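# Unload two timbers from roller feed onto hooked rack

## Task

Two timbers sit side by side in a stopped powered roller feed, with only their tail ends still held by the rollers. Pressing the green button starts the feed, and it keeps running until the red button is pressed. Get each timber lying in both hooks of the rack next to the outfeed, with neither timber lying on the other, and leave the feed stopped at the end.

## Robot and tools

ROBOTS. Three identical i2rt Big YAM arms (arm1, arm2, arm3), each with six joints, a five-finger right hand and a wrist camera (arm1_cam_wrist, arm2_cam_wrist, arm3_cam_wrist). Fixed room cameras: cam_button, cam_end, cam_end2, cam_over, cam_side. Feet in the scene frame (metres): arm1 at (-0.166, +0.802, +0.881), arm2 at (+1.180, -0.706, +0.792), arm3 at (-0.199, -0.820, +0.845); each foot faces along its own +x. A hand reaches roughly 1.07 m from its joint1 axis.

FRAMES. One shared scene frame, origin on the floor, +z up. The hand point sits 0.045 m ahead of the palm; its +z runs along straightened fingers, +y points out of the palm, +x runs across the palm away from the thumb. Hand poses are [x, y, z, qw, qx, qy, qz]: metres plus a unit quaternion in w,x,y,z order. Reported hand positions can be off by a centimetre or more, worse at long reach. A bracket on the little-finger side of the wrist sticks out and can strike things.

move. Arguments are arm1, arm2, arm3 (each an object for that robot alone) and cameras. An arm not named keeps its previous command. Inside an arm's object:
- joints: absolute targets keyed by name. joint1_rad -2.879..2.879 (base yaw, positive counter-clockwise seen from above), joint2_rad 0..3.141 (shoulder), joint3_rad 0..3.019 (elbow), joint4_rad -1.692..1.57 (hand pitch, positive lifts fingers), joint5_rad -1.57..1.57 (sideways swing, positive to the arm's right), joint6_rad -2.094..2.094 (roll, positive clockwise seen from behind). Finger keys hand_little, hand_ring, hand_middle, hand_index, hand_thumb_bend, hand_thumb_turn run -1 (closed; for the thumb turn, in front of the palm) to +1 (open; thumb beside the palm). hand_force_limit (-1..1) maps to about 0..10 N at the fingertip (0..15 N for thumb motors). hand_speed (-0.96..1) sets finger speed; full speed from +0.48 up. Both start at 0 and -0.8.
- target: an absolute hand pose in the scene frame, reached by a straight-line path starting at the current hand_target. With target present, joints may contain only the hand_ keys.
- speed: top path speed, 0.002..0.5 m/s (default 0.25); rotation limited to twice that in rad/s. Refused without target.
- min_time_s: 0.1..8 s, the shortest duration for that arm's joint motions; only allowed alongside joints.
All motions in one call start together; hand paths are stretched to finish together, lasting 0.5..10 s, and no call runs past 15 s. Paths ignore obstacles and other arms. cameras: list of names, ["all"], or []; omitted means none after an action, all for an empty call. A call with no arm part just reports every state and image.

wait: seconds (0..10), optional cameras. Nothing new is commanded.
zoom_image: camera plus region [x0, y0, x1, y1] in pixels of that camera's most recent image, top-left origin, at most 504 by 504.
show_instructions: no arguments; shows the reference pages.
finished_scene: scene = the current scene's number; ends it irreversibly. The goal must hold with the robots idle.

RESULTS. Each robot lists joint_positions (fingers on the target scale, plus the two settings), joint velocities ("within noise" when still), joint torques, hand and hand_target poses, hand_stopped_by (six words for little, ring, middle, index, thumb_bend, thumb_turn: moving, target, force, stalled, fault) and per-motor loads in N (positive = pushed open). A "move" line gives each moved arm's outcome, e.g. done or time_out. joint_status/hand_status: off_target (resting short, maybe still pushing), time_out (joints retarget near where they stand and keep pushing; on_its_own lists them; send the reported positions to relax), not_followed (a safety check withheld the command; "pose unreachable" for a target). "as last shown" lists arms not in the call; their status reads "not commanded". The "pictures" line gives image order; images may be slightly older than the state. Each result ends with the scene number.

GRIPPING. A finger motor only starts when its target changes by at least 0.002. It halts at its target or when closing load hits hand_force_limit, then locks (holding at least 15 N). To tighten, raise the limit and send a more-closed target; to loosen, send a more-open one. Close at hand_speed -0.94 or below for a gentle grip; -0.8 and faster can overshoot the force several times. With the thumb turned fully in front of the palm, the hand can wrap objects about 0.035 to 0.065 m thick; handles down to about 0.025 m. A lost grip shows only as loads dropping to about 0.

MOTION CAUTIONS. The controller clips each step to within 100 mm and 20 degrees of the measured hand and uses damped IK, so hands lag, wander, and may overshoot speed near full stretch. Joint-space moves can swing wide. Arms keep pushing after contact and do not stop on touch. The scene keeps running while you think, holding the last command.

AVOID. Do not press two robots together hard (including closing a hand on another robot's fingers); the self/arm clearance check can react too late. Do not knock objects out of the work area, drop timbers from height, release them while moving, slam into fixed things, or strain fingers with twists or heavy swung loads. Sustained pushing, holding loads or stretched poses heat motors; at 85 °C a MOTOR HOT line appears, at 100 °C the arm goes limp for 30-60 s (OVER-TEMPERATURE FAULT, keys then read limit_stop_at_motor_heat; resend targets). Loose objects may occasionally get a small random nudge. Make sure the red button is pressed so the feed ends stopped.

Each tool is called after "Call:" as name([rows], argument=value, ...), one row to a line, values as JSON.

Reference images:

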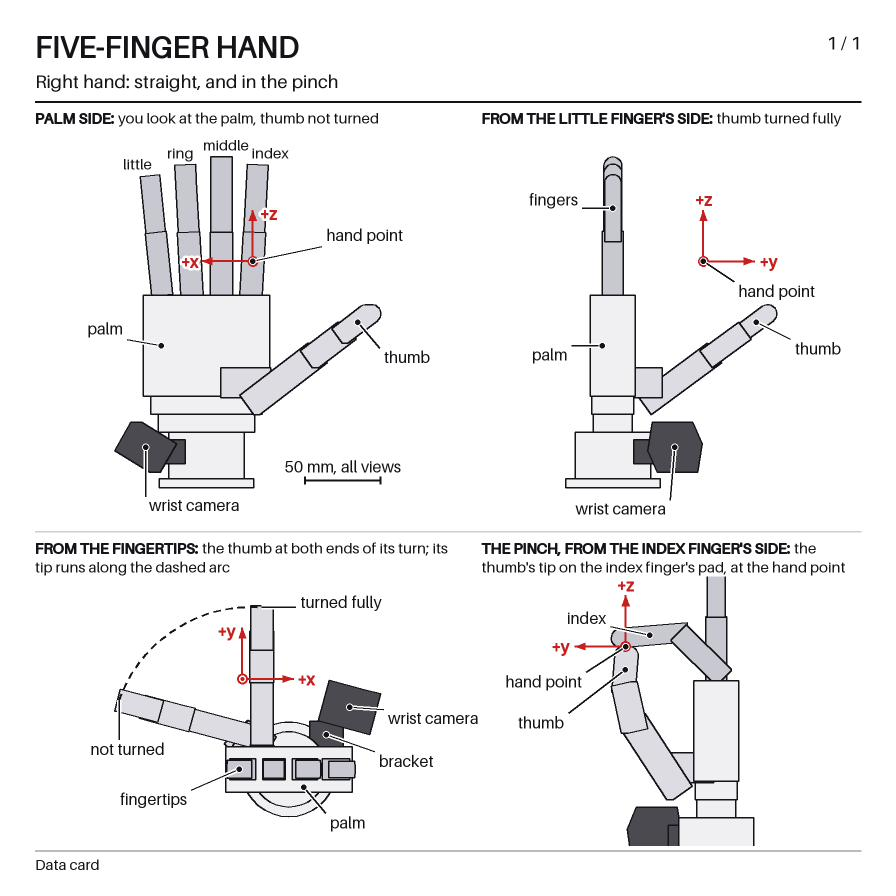

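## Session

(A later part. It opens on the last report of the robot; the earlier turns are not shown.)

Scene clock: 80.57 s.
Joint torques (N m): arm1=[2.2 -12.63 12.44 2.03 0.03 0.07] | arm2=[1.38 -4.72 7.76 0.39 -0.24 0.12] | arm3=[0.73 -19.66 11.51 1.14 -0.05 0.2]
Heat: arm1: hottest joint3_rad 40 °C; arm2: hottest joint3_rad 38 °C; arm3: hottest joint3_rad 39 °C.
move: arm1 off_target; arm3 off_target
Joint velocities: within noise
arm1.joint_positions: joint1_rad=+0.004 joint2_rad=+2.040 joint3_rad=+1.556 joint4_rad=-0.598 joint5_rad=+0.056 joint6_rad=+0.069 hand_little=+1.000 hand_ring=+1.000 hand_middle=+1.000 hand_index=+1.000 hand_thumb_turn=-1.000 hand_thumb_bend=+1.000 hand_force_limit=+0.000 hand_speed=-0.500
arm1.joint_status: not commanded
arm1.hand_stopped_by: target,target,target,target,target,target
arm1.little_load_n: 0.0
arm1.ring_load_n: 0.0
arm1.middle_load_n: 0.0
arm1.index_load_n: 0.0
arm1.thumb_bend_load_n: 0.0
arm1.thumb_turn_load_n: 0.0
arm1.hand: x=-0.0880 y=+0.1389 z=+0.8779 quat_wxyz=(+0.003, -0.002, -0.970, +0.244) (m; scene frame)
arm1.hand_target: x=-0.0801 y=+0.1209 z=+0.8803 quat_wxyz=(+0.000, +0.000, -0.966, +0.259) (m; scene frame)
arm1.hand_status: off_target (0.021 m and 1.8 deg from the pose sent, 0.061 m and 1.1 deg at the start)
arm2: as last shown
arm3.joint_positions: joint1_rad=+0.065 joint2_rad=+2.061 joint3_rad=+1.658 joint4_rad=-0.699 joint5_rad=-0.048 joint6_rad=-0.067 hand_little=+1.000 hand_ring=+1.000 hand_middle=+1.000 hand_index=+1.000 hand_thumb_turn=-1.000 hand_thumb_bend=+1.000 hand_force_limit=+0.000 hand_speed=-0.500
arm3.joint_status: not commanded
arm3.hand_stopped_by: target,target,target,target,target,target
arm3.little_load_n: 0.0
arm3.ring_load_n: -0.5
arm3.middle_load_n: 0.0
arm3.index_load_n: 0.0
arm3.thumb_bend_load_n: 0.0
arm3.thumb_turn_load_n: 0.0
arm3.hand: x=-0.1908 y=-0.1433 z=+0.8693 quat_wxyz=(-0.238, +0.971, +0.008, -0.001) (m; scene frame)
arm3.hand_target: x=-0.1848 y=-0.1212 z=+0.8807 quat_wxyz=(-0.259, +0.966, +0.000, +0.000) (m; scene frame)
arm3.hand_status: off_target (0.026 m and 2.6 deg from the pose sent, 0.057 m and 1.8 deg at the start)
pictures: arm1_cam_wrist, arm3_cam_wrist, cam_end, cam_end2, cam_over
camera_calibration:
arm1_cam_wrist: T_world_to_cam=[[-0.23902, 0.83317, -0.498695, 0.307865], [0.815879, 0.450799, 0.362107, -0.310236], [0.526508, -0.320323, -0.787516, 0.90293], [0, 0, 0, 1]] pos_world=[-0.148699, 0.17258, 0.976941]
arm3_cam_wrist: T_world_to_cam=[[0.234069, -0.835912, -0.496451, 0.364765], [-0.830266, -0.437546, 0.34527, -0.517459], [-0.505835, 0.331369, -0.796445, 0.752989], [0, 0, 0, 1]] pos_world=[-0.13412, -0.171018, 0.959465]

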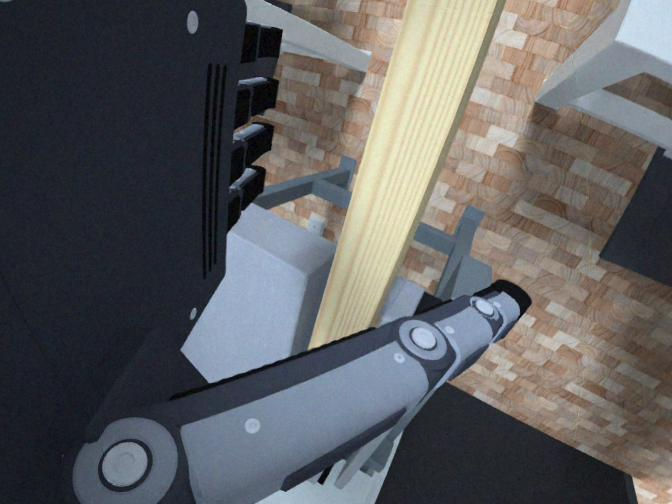

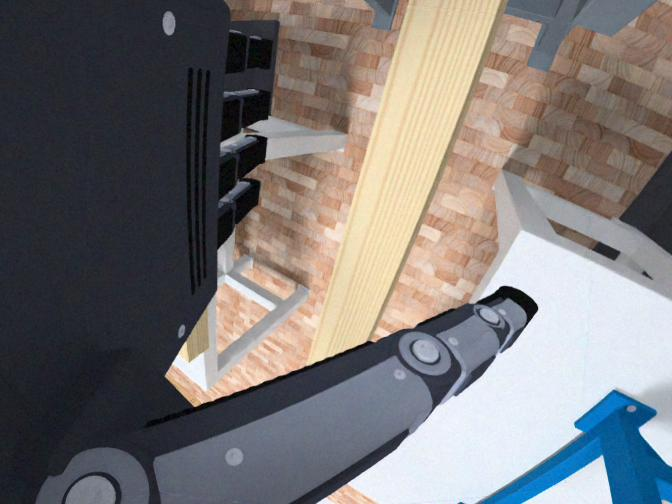

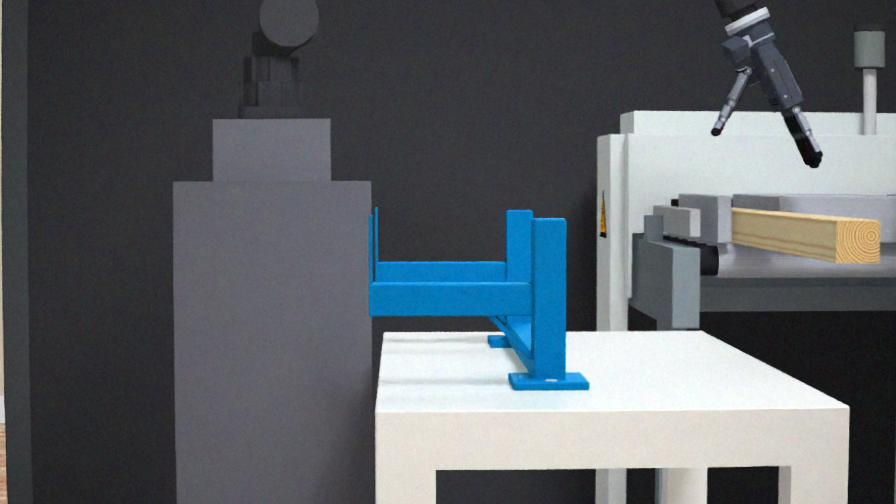

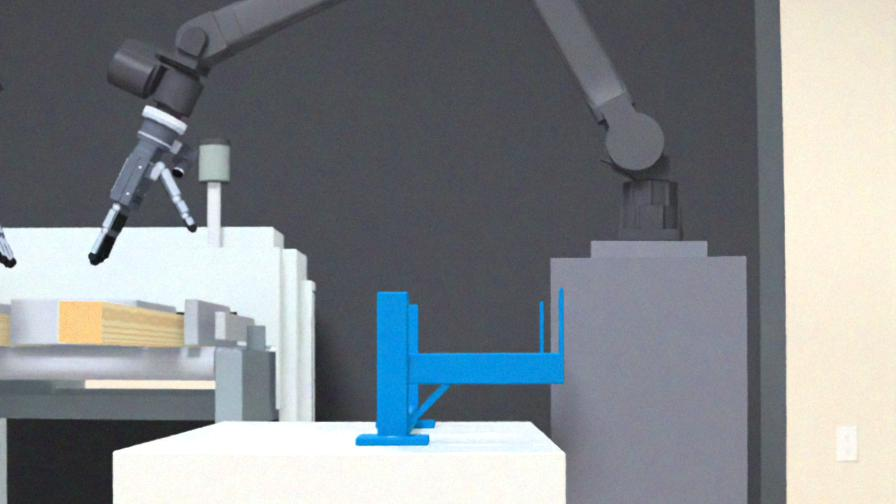

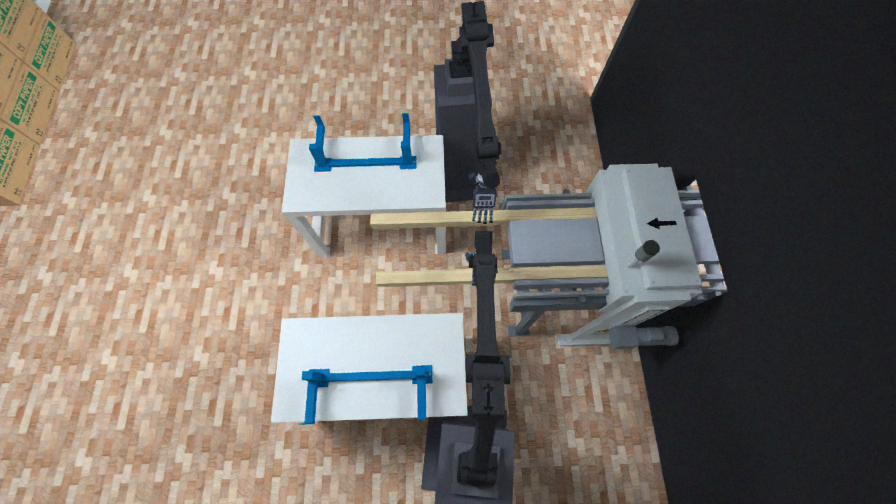

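Call:
move(arm1={"target": [-0.078, 0.105, 0.79, 0, 0, 0.9659, -0.2588], "speed": 0.1}, arm3={"target": [-0.180, -0.112, 0.795, -0.2588, 0.9659, 0, 0], "speed": 0.1}, cameras=["cam_end", "cam_end2", "arm1_cam_wrist", "arm3_cam_wrist"])

Call:
zoom_image(camera="cam_end", region=[700, 100, 896, 300])

Call:
zoom_image(camera="cam_end2", region=[0, 200, 200, 400])

Scene clock: 109.97 s.
Joint torques (N m): arm1=[2.02 -13.16 11.63 2.07 0.01 0.06] | arm2=[0.79 -5.36 7.77 0.49 -0.22 0.09] | arm3=[0.32 -19.43 8.59 1.35 -0.15 0.15]
Heat: arm1: hottest joint3_rad 41 °C; arm2: hottest joint3_rad 38 °C; arm3: hottest joint3_rad 42 °C.
move: arm1 off_target; arm3 off_target
Joint velocities: within noise
arm1.joint_positions: joint1_rad=+0.004 joint2_rad=+2.189 joint3_rad=+1.565 joint4_rad=-0.451 joint5_rad=+0.056 joint6_rad=+0.069 hand_little=+1.000 hand_ring=+1.000 hand_middle=+1.000 hand_index=+1.000 hand_thumb_turn=-1.000 hand_thumb_bend=+1.000 hand_force_limit=+0.000 hand_speed=-0.500
arm1.joint_status: not commanded
arm1.hand_stopped_by: target,target,target,target,target,target
arm1.little_load_n: 0.0
arm1.ring_load_n: -0.5
arm1.middle_load_n: 0.0
arm1.index_load_n: 0.0
arm1.thumb_bend_load_n: 0.0
arm1.thumb_turn_load_n: 0.0
arm1.hand: x=-0.0855 y=+0.1217 z=+0.7955 quat_wxyz=(+0.002, -0.002, -0.969, +0.248) (m; scene frame)
arm1.hand_target: x=-0.0782 y=+0.1060 z=+0.7903 quat_wxyz=(+0.000, +0.000, -0.966, +0.259) (m; scene frame)
arm1.hand_status: off_target (0.019 m and 1.3 deg from the pose sent, 0.095 m and 1.8 deg at the start)
arm2: as last shown
arm3.joint_positions: joint1_rad=+0.065 joint2_rad=+2.169 joint3_rad=+1.658 joint4_rad=-0.547 joint5_rad=-0.048 joint6_rad=-0.067 hand_little=+1.000 hand_ring=+1.000 hand_middle=+1.000 hand_index=+1.000 hand_thumb_turn=-1.000 hand_thumb_bend=+1.000 hand_force_limit=+0.000 hand_speed=-0.500
arm3.joint_status: not commanded
arm3.hand_stopped_by: target,target,target,target,target,target
arm3.little_load_n: 0.0
arm3.ring_load_n: 0.0
arm3.middle_load_n: 0.0
arm3.index_load_n: 0.0
arm3.thumb_bend_load_n: 0.0
arm3.thumb_turn_load_n: 0.5
arm3.hand: x=-0.1884 y=-0.1178 z=+0.8084 quat_wxyz=(-0.260, +0.966, +0.009, +0.000) (m; scene frame)
arm3.hand_target: x=-0.1799 y=-0.1126 z=+0.7952 quat_wxyz=(-0.259, +0.966, +0.000, +0.000) (m; scene frame)
arm3.hand_status: off_target (0.017 m and 1.0 deg from the pose sent, 0.081 m and 2.6 deg at the start)
pictures: arm1_cam_wrist, arm3_cam_wrist, cam_end, cam_end2
camera_calibration:
arm1_cam_wrist: T_world_to_cam=[[-0.238609, 0.829159, -0.505531, 0.287631], [0.8157, 0.453608, 0.358989, -0.272534], [0.526971, -0.326704, -0.78458, 0.829718], [0, 0, 0, 1]] pos_world=[-0.146301, 0.156203, 0.894223]
arm3_cam_wrist: T_world_to_cam=[[0.236103, -0.812677, -0.53274, 0.387618], [-0.830963, -0.45306, 0.322857, -0.467113], [-0.503742, 0.36646, -0.782273, 0.690348], [0, 0, 0, 1]] pos_world=[-0.131914, -0.149607, 0.897351]

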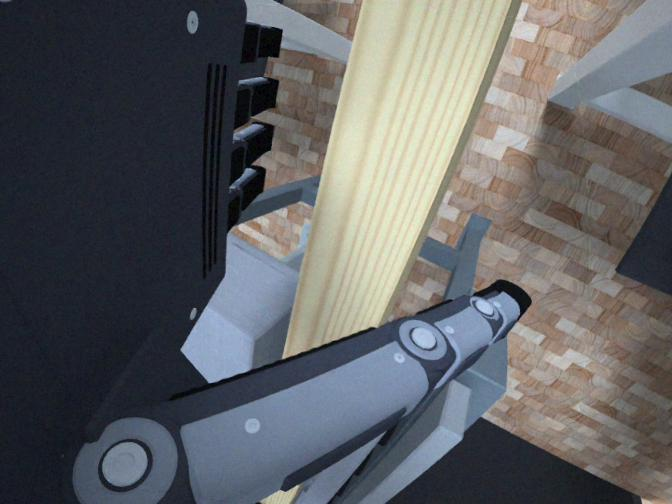

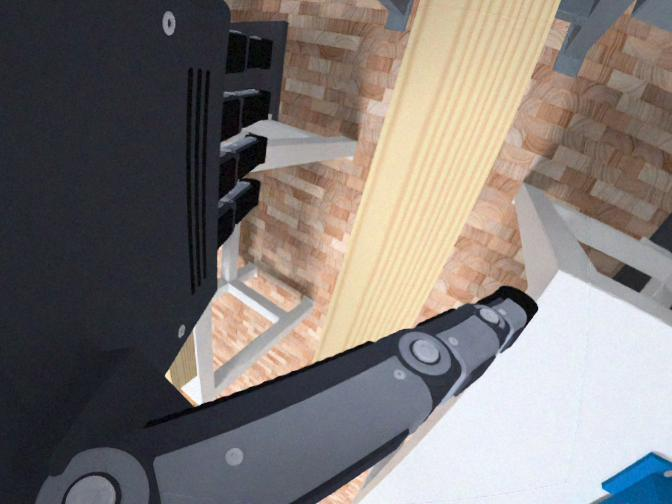

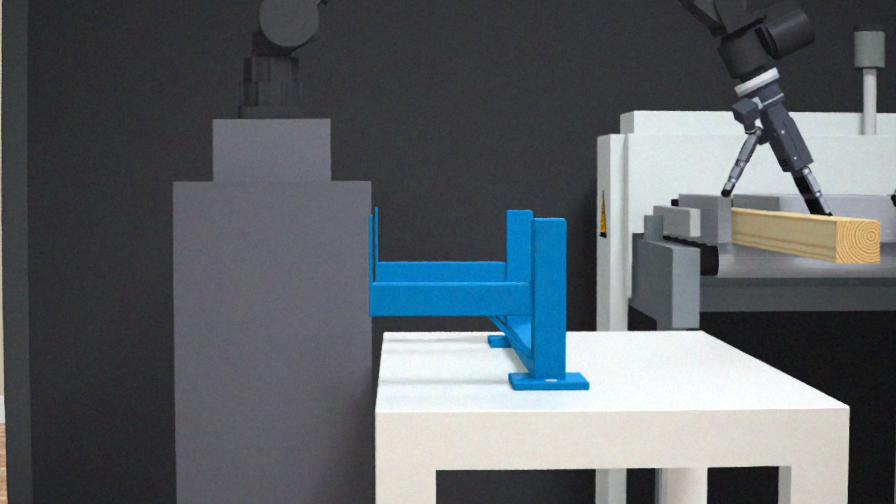

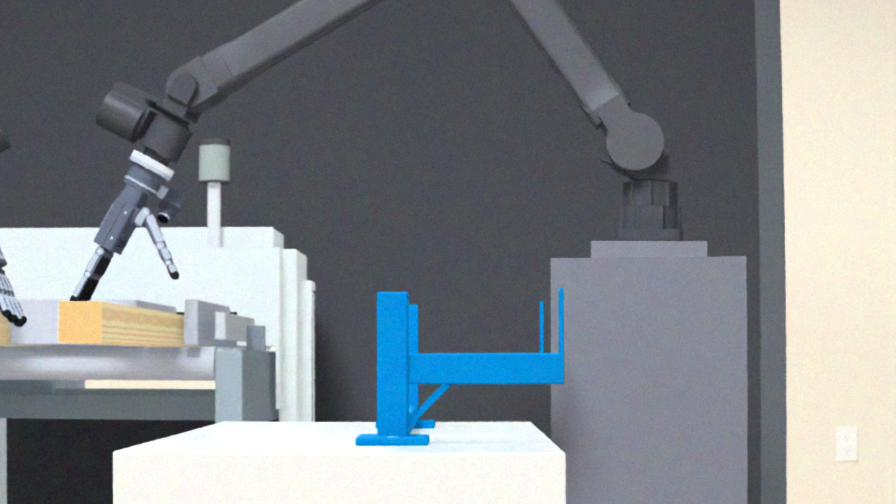

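Scaled by 2.520.

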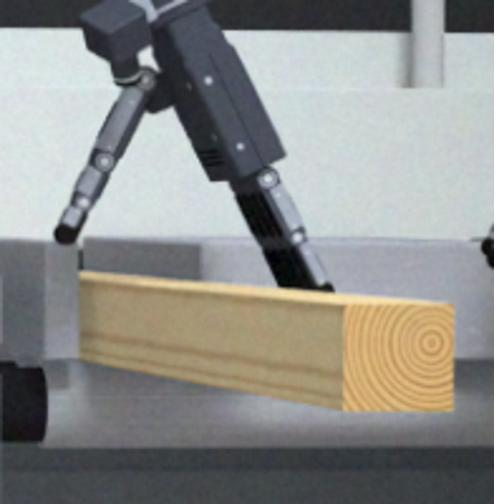

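Scaled by 2.520.

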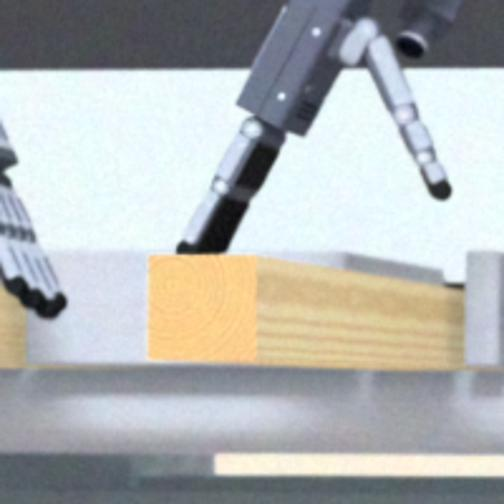

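Call:
move(arm1={"target": [-0.068, 0.14, 0.88, 0, 0, 1, 0], "speed": 0.2}, arm3={"target": [-0.255, -0.15, 0.88, 0, 1, 0, 0], "speed": 0.2}, cameras=["cam_over"])

Call:
move(arm1={"target": [-0.068, 0.128, 0.83, 0, 0, 1, 0], "speed": 0.1}, arm3={"target": [-0.255, -0.13, 0.83, 0, 1, 0, 0], "speed": 0.1}, cameras=["cam_over", "cam_end", "cam_end2"])

Scene clock: 145.07 s.
Joint torques (N m): arm1=[2.67 -14.68 12.71 0.18 -0.16 0.14] | arm2=[1.26 -5.07 7.64 0.29 -0.24 0.16] | arm3=[2.2 -21.48 11.34 -0.43 -0.07 0.21]
Heat: arm1: hottest joint3_rad 40 °C; arm2: hottest joint3_rad 37 °C; arm3: hottest joint3_rad 41 °C.
move: arm1 off_target; arm3 off_target
Joint velocities: within noise
arm1.joint_positions: joint1_rad=+0.004 joint2_rad=+2.369 joint3_rad=+2.186 joint4_rad=-1.381 joint5_rad=+0.016 joint6_rad=+0.087 hand_little=+1.000 hand_ring=+1.000 hand_middle=+1.000 hand_index=+1.000 hand_thumb_turn=-1.000 hand_thumb_bend=+1.000 hand_force_limit=+0.000 hand_speed=-0.500
arm1.joint_status: not commanded
arm1.hand_stopped_by: target,target,target,target,target,target
arm1.little_load_n: 0.0
arm1.ring_load_n: 0.0
arm1.middle_load_n: 0.0
arm1.index_load_n: 0.0
arm1.thumb_bend_load_n: 0.0
arm1.thumb_turn_load_n: 0.0
arm1.hand: x=-0.0799 y=+0.1462 z=+0.8912 quat_wxyz=(+0.002, -0.002, -1.000, +0.005) (m; scene frame)
arm1.hand_target: x=-0.0682 y=+0.1408 z=+0.8801 quat_wxyz=(+0.000, +0.000, -1.000, +0.001) (m; scene frame)
arm1.hand_status: off_target (0.018 m and 0.7 deg from the pose sent, 0.088 m and 28.7 deg at the start)
arm2: as last shown
arm3.joint_positions: joint1_rad=+0.151 joint2_rad=+2.389 joint3_rad=+2.289 joint4_rad=-1.486 joint5_rad=-0.014 joint6_rad=+0.021 hand_little=+1.000 hand_ring=+1.000 hand_middle=+1.000 hand_index=+1.000 hand_thumb_turn=-1.000 hand_thumb_bend=+1.000 hand_force_limit=+0.000 hand_speed=-0.500
arm3.joint_status: not commanded
arm3.hand_stopped_by: target,target,target,target,target,target
arm3.little_load_n: 0.0
arm3.ring_load_n: 0.0
arm3.middle_load_n: 0.0
arm3.index_load_n: 0.0
arm3.thumb_bend_load_n: 0.0
arm3.thumb_turn_load_n: 0.0
arm3.hand: x=-0.2478 y=-0.1609 z=+0.8864 quat_wxyz=(+0.003, +1.000, +0.000, +0.000) (m; scene frame)
arm3.hand_target: x=-0.2549 y=-0.1507 z=+0.8800 quat_wxyz=(-0.001, +1.000, +0.000, +0.000) (m; scene frame)
arm3.hand_status: off_target (0.015 m and 0.3 deg from the pose sent, 0.103 m and 30.1 deg at the start)
pictures: cam_over

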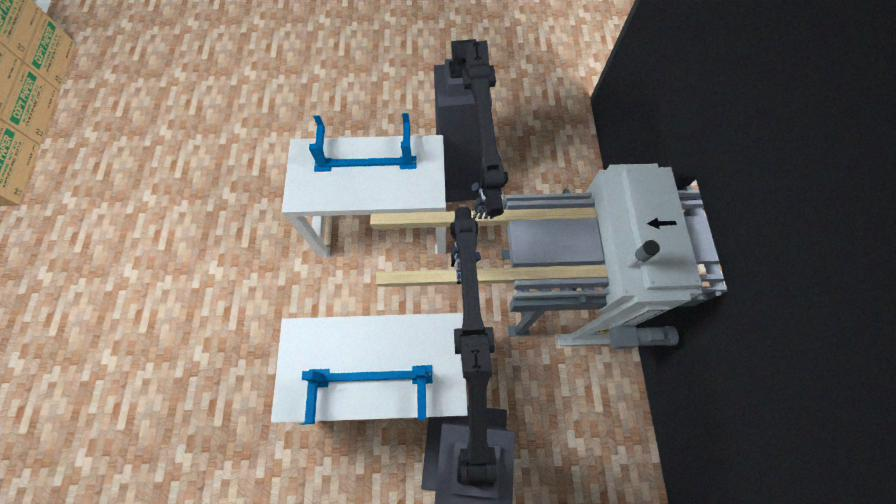

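Scene clock: 146.57 s.
Joint torques (N m): arm1=[2.49 -15.33 12.46 0.85 -0.16 0.11] | arm2=[0.73 -5.48 7.62 0.39 -0.23 0.12] | arm3=[2.2 -22.48 11.3 -0.27 -0.07 0.2]
Heat: arm1: hottest joint3_rad 41 °C; arm2: hottest joint3_rad 37 °C; arm3: hottest joint3_rad 41 °C.
move: arm1 off_target; arm3 off_target
Joint velocities: within noise
arm1.joint_positions: joint1_rad=+0.004 joint2_rad=+2.456 joint3_rad=+2.217 joint4_rad=-1.344 joint5_rad=+0.016 joint6_rad=+0.088 hand_little=+1.000 hand_ring=+1.000 hand_middle=+1.000 hand_index=+1.000 hand_thumb_turn=-1.000 hand_thumb_bend=+1.000 hand_force_limit=+0.000 hand_speed=-0.500
arm1.joint_status: not commanded
arm1.hand_stopped_by: target,target,target,target,target,target
arm1.little_load_n: 0.0
arm1.ring_load_n: 0.0
arm1.middle_load_n: 0.0
arm1.index_load_n: 0.0
arm1.thumb_bend_load_n: 0.0
arm1.thumb_turn_load_n: 0.0
arm1.hand: x=-0.0786 y=+0.1381 z=+0.8428 quat_wxyz=(+0.002, -0.003, -1.000, -0.004) (m; scene frame)
arm1.hand_target: x=-0.0682 y=+0.1289 z=+0.8301 quat_wxyz=(+0.000, +0.000, -1.000, +0.001) (m; scene frame)
arm1.hand_status: off_target (0.019 m and 0.6 deg from the pose sent, 0.065 m and 0.7 deg at the start)
arm2: as last shown
arm2.middle_load_n: 0.5
arm3.joint_positions: joint1_rad=+0.151 joint2_rad=+2.508 joint3_rad=+2.378 joint4_rad=-1.464 joint5_rad=-0.014 joint6_rad=+0.021 hand_little=+1.000 hand_ring=+1.000 hand_middle=+1.000 hand_index=+1.000 hand_thumb_turn=-1.000 hand_thumb_bend=+1.000 hand_force_limit=+0.000 hand_speed=-0.500
arm3.joint_status: not commanded
arm3.hand_stopped_by: target,target,target,target,target,target
arm3.little_load_n: 0.0
arm3.ring_load_n: 0.0
arm3.middle_load_n: 0.0
arm3.index_load_n: -0.5
arm3.thumb_bend_load_n: 0.0
arm3.thumb_turn_load_n: 0.0
arm3.hand: x=-0.2476 y=-0.1413 z=+0.8356 quat_wxyz=(+0.007, +1.000, +0.000, +0.000) (m; scene frame)
arm3.hand_target: x=-0.2550 y=-0.1307 z=+0.8302 quat_wxyz=(-0.001, +1.000, +0.000, +0.000) (m; scene frame)
arm3.hand_status: off_target (0.015 m and 0.8 deg from the pose sent, 0.065 m and 0.3 deg at the start)
pictures: cam_end, cam_end2, cam_over

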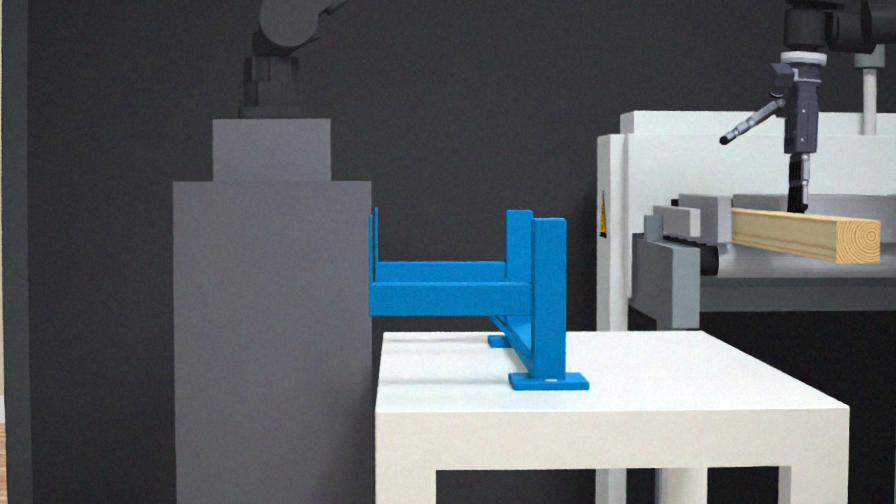

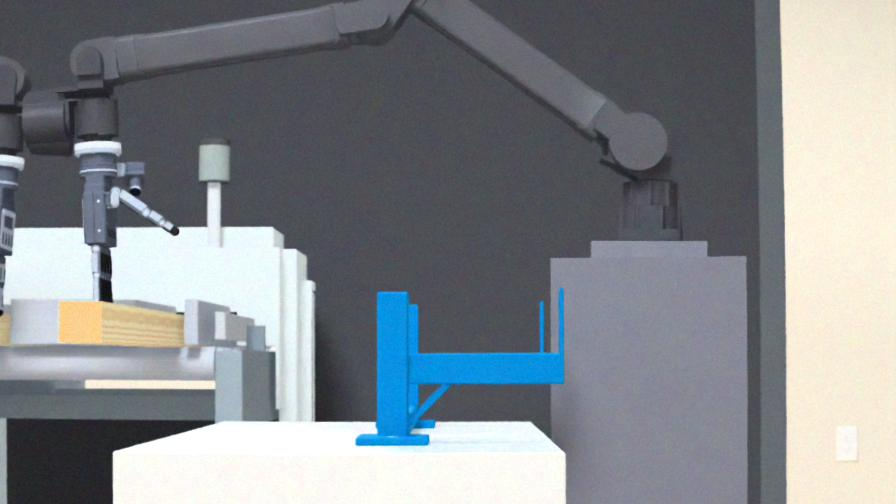

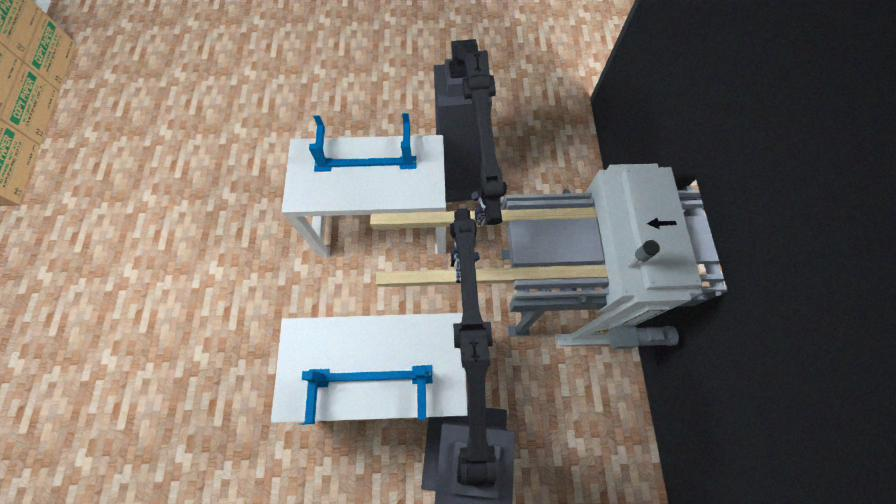

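Call:
move(arm1={"target": [-0.064, 0.123, 0.735, 0, 0, 1, 0], "speed": 0.08, "joints": {"hand_speed": -0.9, "hand_force_limit": -0.6}}, arm3={"target": [-0.258, -0.131, 0.727, 0, 1, 0, 0], "speed": 0.08, "joints": {"hand_speed": -0.9, "hand_force_limit": -0.6}}, cameras=["cam_end", "cam_end2", "arm1_cam_wrist", "arm3_cam_wrist"])

Call:
zoom_image(camera="cam_end", region=[700, 100, 896, 300])

Call:
zoom_image(camera="cam_end2", region=[0, 200, 200, 400])

Scene clock: 155.33 s.
Joint torques (N m): arm1=[2.67 -15.91 12.03 1.02 -0.16 0.13] | arm2=[0.79 -4.89 7.6 0.46 -0.21 0.12] | arm3=[2.49 -22.89 7.2 0.29 -0.05 0.2]
Heat: arm1: hottest joint3_rad 40 °C; arm2: hottest joint3_rad 37 °C; arm3: hottest joint3_rad 41 °C.
move: arm1 off_target; arm3 off_target
Joint velocities: within noise
arm1.joint_positions: joint1_rad=+0.004 joint2_rad=+2.590 joint3_rad=+2.218 joint4_rad=-1.218 joint5_rad=+0.016 joint6_rad=+0.088 hand_little=+1.000 hand_ring=+1.000 hand_middle=+1.000 hand_index=+1.000 hand_thumb_turn=-1.000 hand_thumb_bend=+1.000 hand_force_limit=-0.600 hand_speed=-0.900
arm1.joint_status: all done
arm1.hand_stopped_by: target,target,target,target,target,target
arm1.little_load_n: 0.0
arm1.ring_load_n: 0.0
arm1.middle_load_n: 0.0
arm1.index_load_n: 0.0
arm1.thumb_bend_load_n: 0.0
arm1.thumb_turn_load_n: 0.0
arm1.hand: x=-0.0770 y=+0.1327 z=+0.7488 quat_wxyz=(+0.003, -0.003, -1.000, -0.007) (m; scene frame)
arm1.hand_target: x=-0.0642 y=+0.1240 z=+0.7355 quat_wxyz=(+0.000, +0.000, -1.000, +0.000) (m; scene frame)
arm1.hand_status: off_target (0.021 m and 0.9 deg from the pose sent, 0.110 m and 0.6 deg at the start)
arm2: as last shown
arm3.joint_positions: joint1_rad=+0.153 joint2_rad=+2.597 joint3_rad=+2.337 joint4_rad=-1.290 joint5_rad=-0.014 joint6_rad=+0.027 hand_little=+1.000 hand_ring=+1.000 hand_middle=+1.000 hand_index=+1.000 hand_thumb_turn=-1.000 hand_thumb_bend=+1.000 hand_force_limit=-0.600 hand_speed=-0.900
arm3.joint_status: all done
arm3.hand_stopped_by: target,target,target,target,target,target
arm3.little_load_n: 0.0
arm3.ring_load_n: 0.0
arm3.middle_load_n: 0.0
arm3.index_load_n: 0.0
arm3.thumb_bend_load_n: 0.0
arm3.thumb_turn_load_n: 0.0
arm3.hand: x=-0.2485 y=-0.1243 z=+0.7536 quat_wxyz=(-0.015, +1.000, -0.001, +0.000) (m; scene frame)
arm3.hand_target: x=-0.2576 y=-0.1319 z=+0.7276 quat_wxyz=(+0.000, +1.000, +0.000, +0.000) (m; scene frame)
arm3.hand_status: off_target (0.029 m and 1.8 deg from the pose sent, 0.109 m and 0.8 deg at the start)
pictures: arm1_cam_wrist, arm3_cam_wrist, cam_end, cam_end2
camera_calibration:
arm1_cam_wrist: T_world_to_cam=[[-0.235377, 0.971403, -0.0312136, -0.116879], [0.816409, 0.215042, 0.535942, -0.368529], [0.527328, 0.100666, -0.843678, 0.779703], [0, 0, 0, 1]] pos_world=[-0.137799, 0.114297, 0.85168]
arm3_cam_wrist: T_world_to_cam=[[0.21712, -0.972682, -0.0821519, 0.00321991], [-0.8371, -0.228823, 0.496894, -0.607106], [-0.502118, -0.0391161, -0.863914, 0.631156], [0, 0, 0, 1]] pos_world=[-0.191993, -0.111099, 0.847196]

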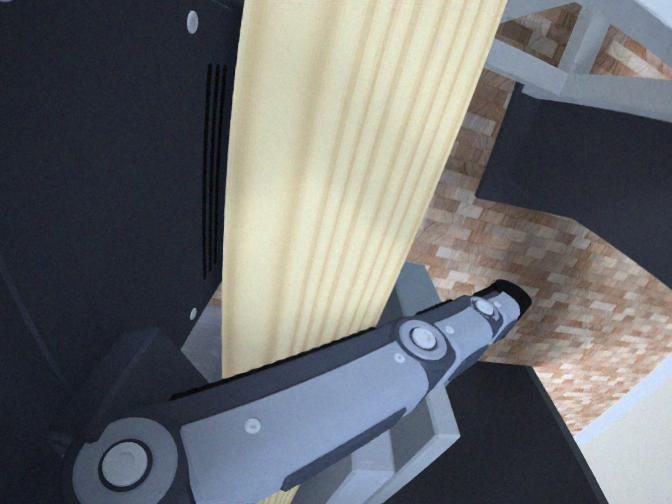

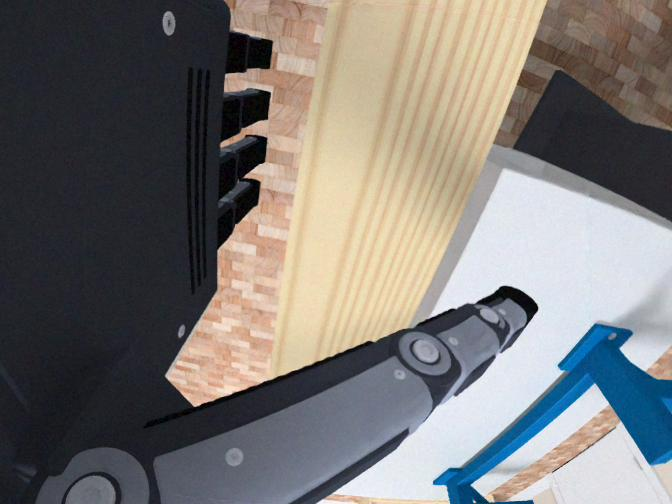

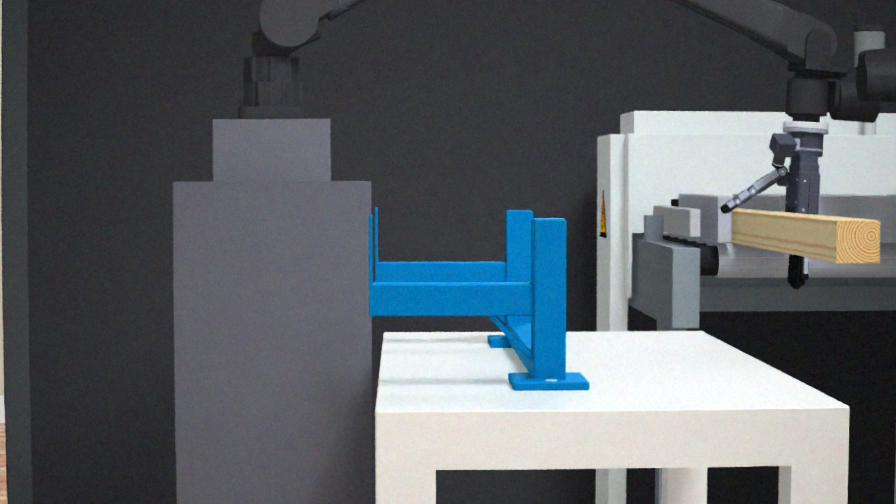

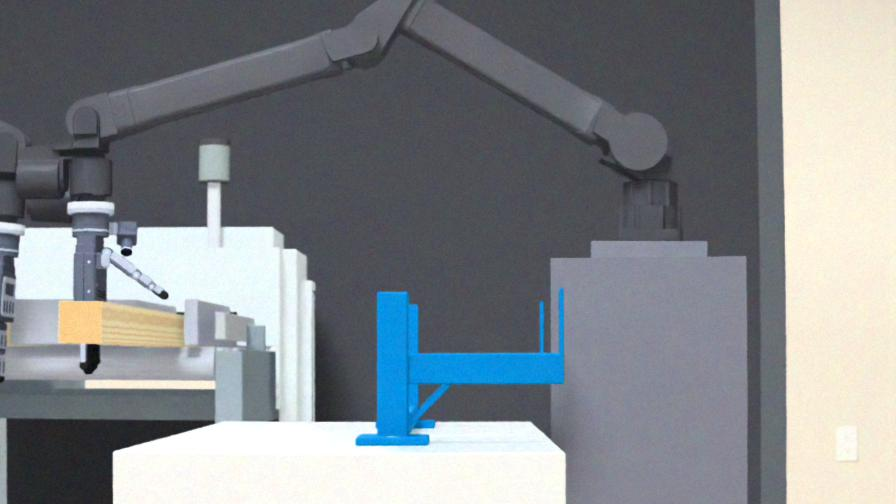

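Scaled by 2.520.

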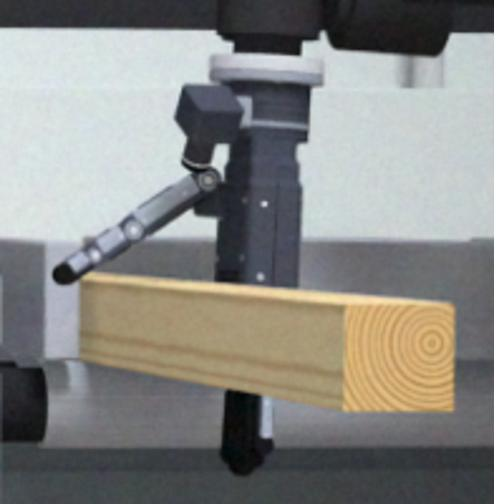

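Scaled by 2.520.

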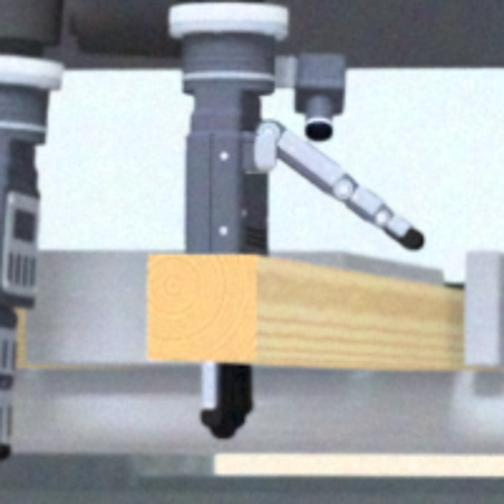

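Call:
move(arm1={"target": [-0.064, 0.114, 0.735, 0, 0, 1, 0], "speed": 0.05}, arm3={"target": [-0.262, -0.147, 0.712, 0, 1, 0, 0], "speed": 0.05}, cameras=["cam_end", "cam_end2", "arm1_cam_wrist", "arm3_cam_wrist"])

Call:
zoom_image(camera="cam_end", region=[700, 100, 896, 300])

Call:
zoom_image(camera="cam_end2", region=[0, 200, 200, 400])

Scene clock: 163.43 s.
Joint torques (N m): arm1=[2.67 -15.68 12.29 0.16 -0.15 0.12] | arm2=[0.67 -5.19 7.61 0.47 -0.23 0.12] | arm3=[2.43 -25.52 6.2 0.25 -0.07 0.21]
Heat: arm1: hottest joint3_rad 41 °C; arm2: hottest joint3_rad 37 °C; arm3: hottest joint3_rad 40 °C.
move: arm1 off_target; arm3 done
Joint velocities: within noise
arm1.joint_positions: joint1_rad=+0.004 joint2_rad=+2.621 joint3_rad=+2.288 joint4_rad=-1.229 joint5_rad=+0.016 joint6_rad=+0.088 hand_little=+1.000 hand_ring=+1.000 hand_middle=+1.000 hand_index=+1.000 hand_thumb_turn=-1.000 hand_thumb_bend=+1.000 hand_force_limit=-0.600 hand_speed=-0.900
arm1.joint_status: not commanded
arm1.hand_stopped_by: target,target,target,target,target,target
arm1.little_load_n: 0.0
arm1.ring_load_n: 0.0
arm1.middle_load_n: 0.0
arm1.index_load_n: 0.0
arm1.thumb_bend_load_n: 0.0
arm1.thumb_turn_load_n: 0.0
arm1.hand: x=-0.0756 y=+0.1161 z=+0.7498 quat_wxyz=(+0.001, -0.003, -1.000, +0.007) (m; scene frame)
arm1.hand_target: x=-0.0642 y=+0.1149 z=+0.7352 quat_wxyz=(+0.000, +0.000, -1.000, +0.001) (m; scene frame)
arm1.hand_status: off_target (0.019 m and 0.8 deg from the pose sent, 0.027 m and 0.9 deg at the start)
arm2: as last shown
arm2.ring_load_n: 0.5
arm3.joint_positions: joint1_rad=+0.160 joint2_rad=+2.597 joint3_rad=+2.230 joint4_rad=-1.211 joint5_rad=-0.014 joint6_rad=+0.033 hand_little=+1.000 hand_ring=+1.000 hand_middle=+1.000 hand_index=+1.000 hand_thumb_turn=-1.000 hand_thumb_bend=+1.000 hand_force_limit=-0.600 hand_speed=-0.900
arm3.joint_status: not commanded
arm3.hand_stopped_by: target,target,target,target,target,target
arm3.little_load_n: 0.0
arm3.ring_load_n: 0.0
arm3.middle_load_n: 0.0
arm3.index_load_n: 0.0
arm3.thumb_bend_load_n: 0.0
arm3.thumb_turn_load_n: 0.0
arm3.hand: x=-0.2528 y=-0.1442 z=+0.7160 quat_wxyz=(-0.001, +1.000, -0.001, +0.000) (m; scene frame)
arm3.hand_target: x=-0.2618 y=-0.1471 z=+0.7120 quat_wxyz=(+0.000, +1.000, +0.000, +0.000) (m; scene frame)
arm3.hand_status: done (0.010 m and 0.2 deg from the pose sent, 0.049 m and 1.8 deg at the start)
pictures: arm1_cam_wrist, arm3_cam_wrist, cam_end, cam_end2
camera_calibration:
arm1_cam_wrist: T_world_to_cam=[[-0.23495, 0.97025, -0.0584215, -0.0797878], [0.815056, 0.229404, 0.532031, -0.365484], [0.529605, 0.0773839, -0.844707, 0.785213], [0, 0, 0, 1]] pos_world=[-0.136709, 0.100495, 0.853062]
arm3_cam_wrist: T_world_to_cam=[[0.217538, -0.974512, -0.0548024, -0.0380683], [-0.837396, -0.215186, 0.502456, -0.598578], [-0.501442, -0.0634121, -0.862864, 0.591643], [0, 0, 0, 1]] pos_world=[-0.196291, -0.128387, 0.80918]

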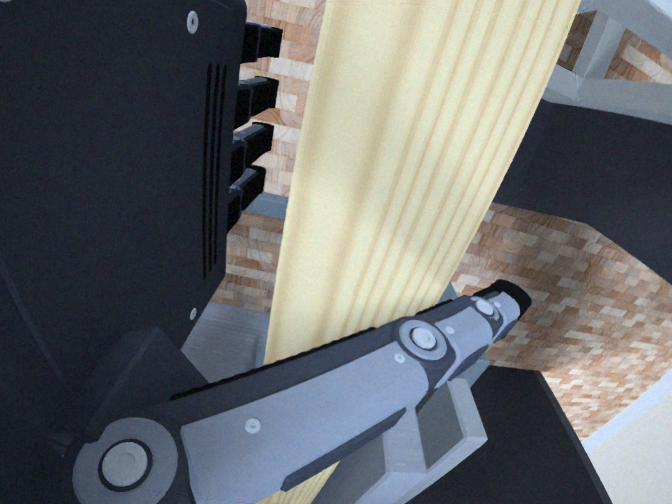

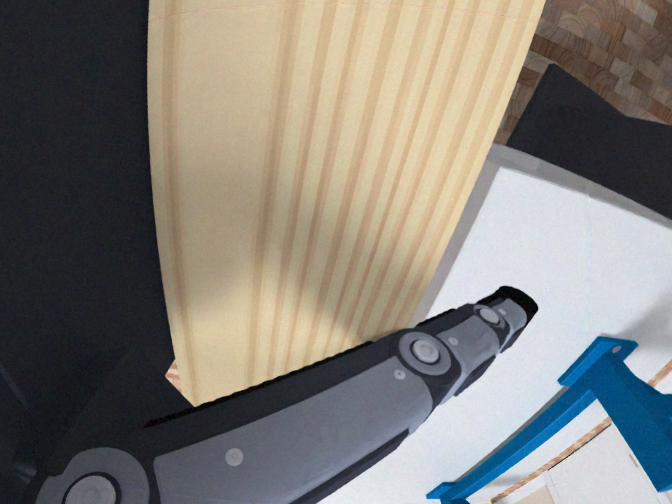

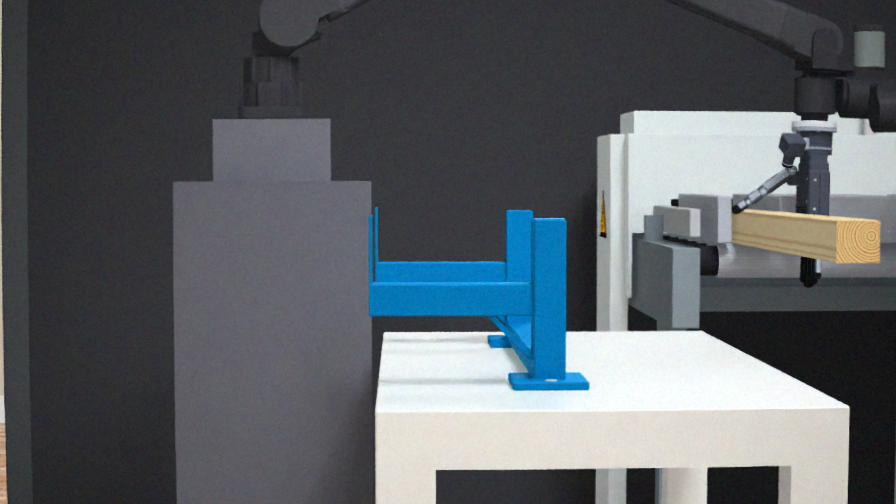

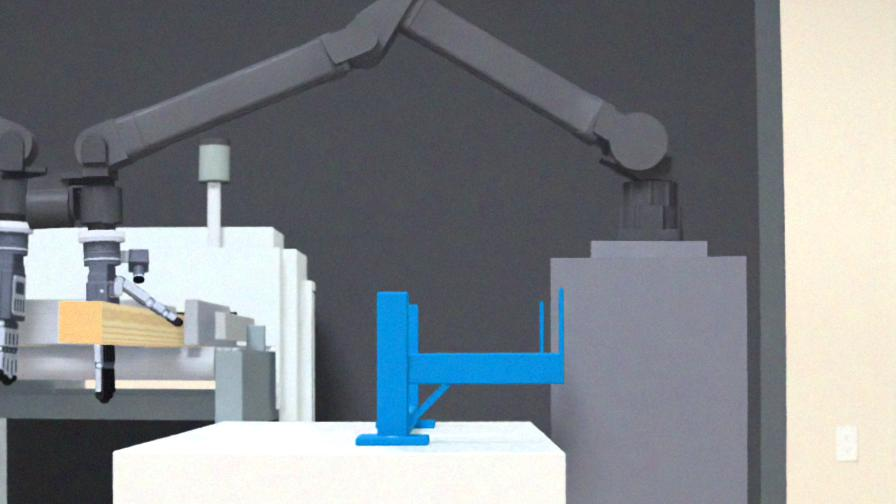

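Scaled by 2.520.

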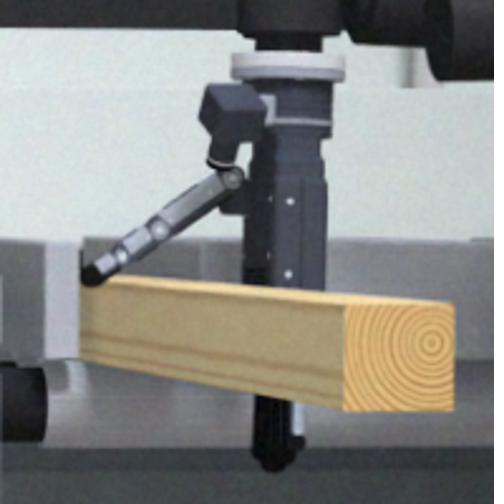

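Scaled by 2.520.

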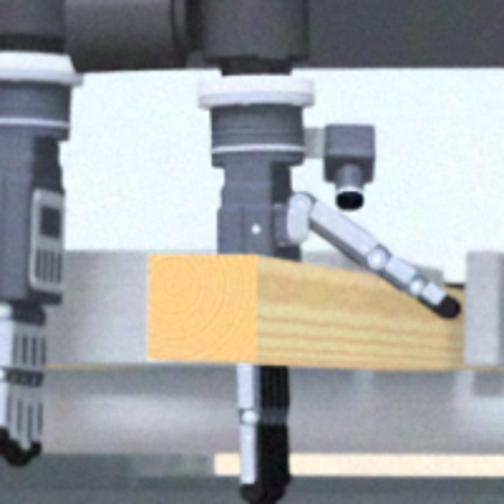

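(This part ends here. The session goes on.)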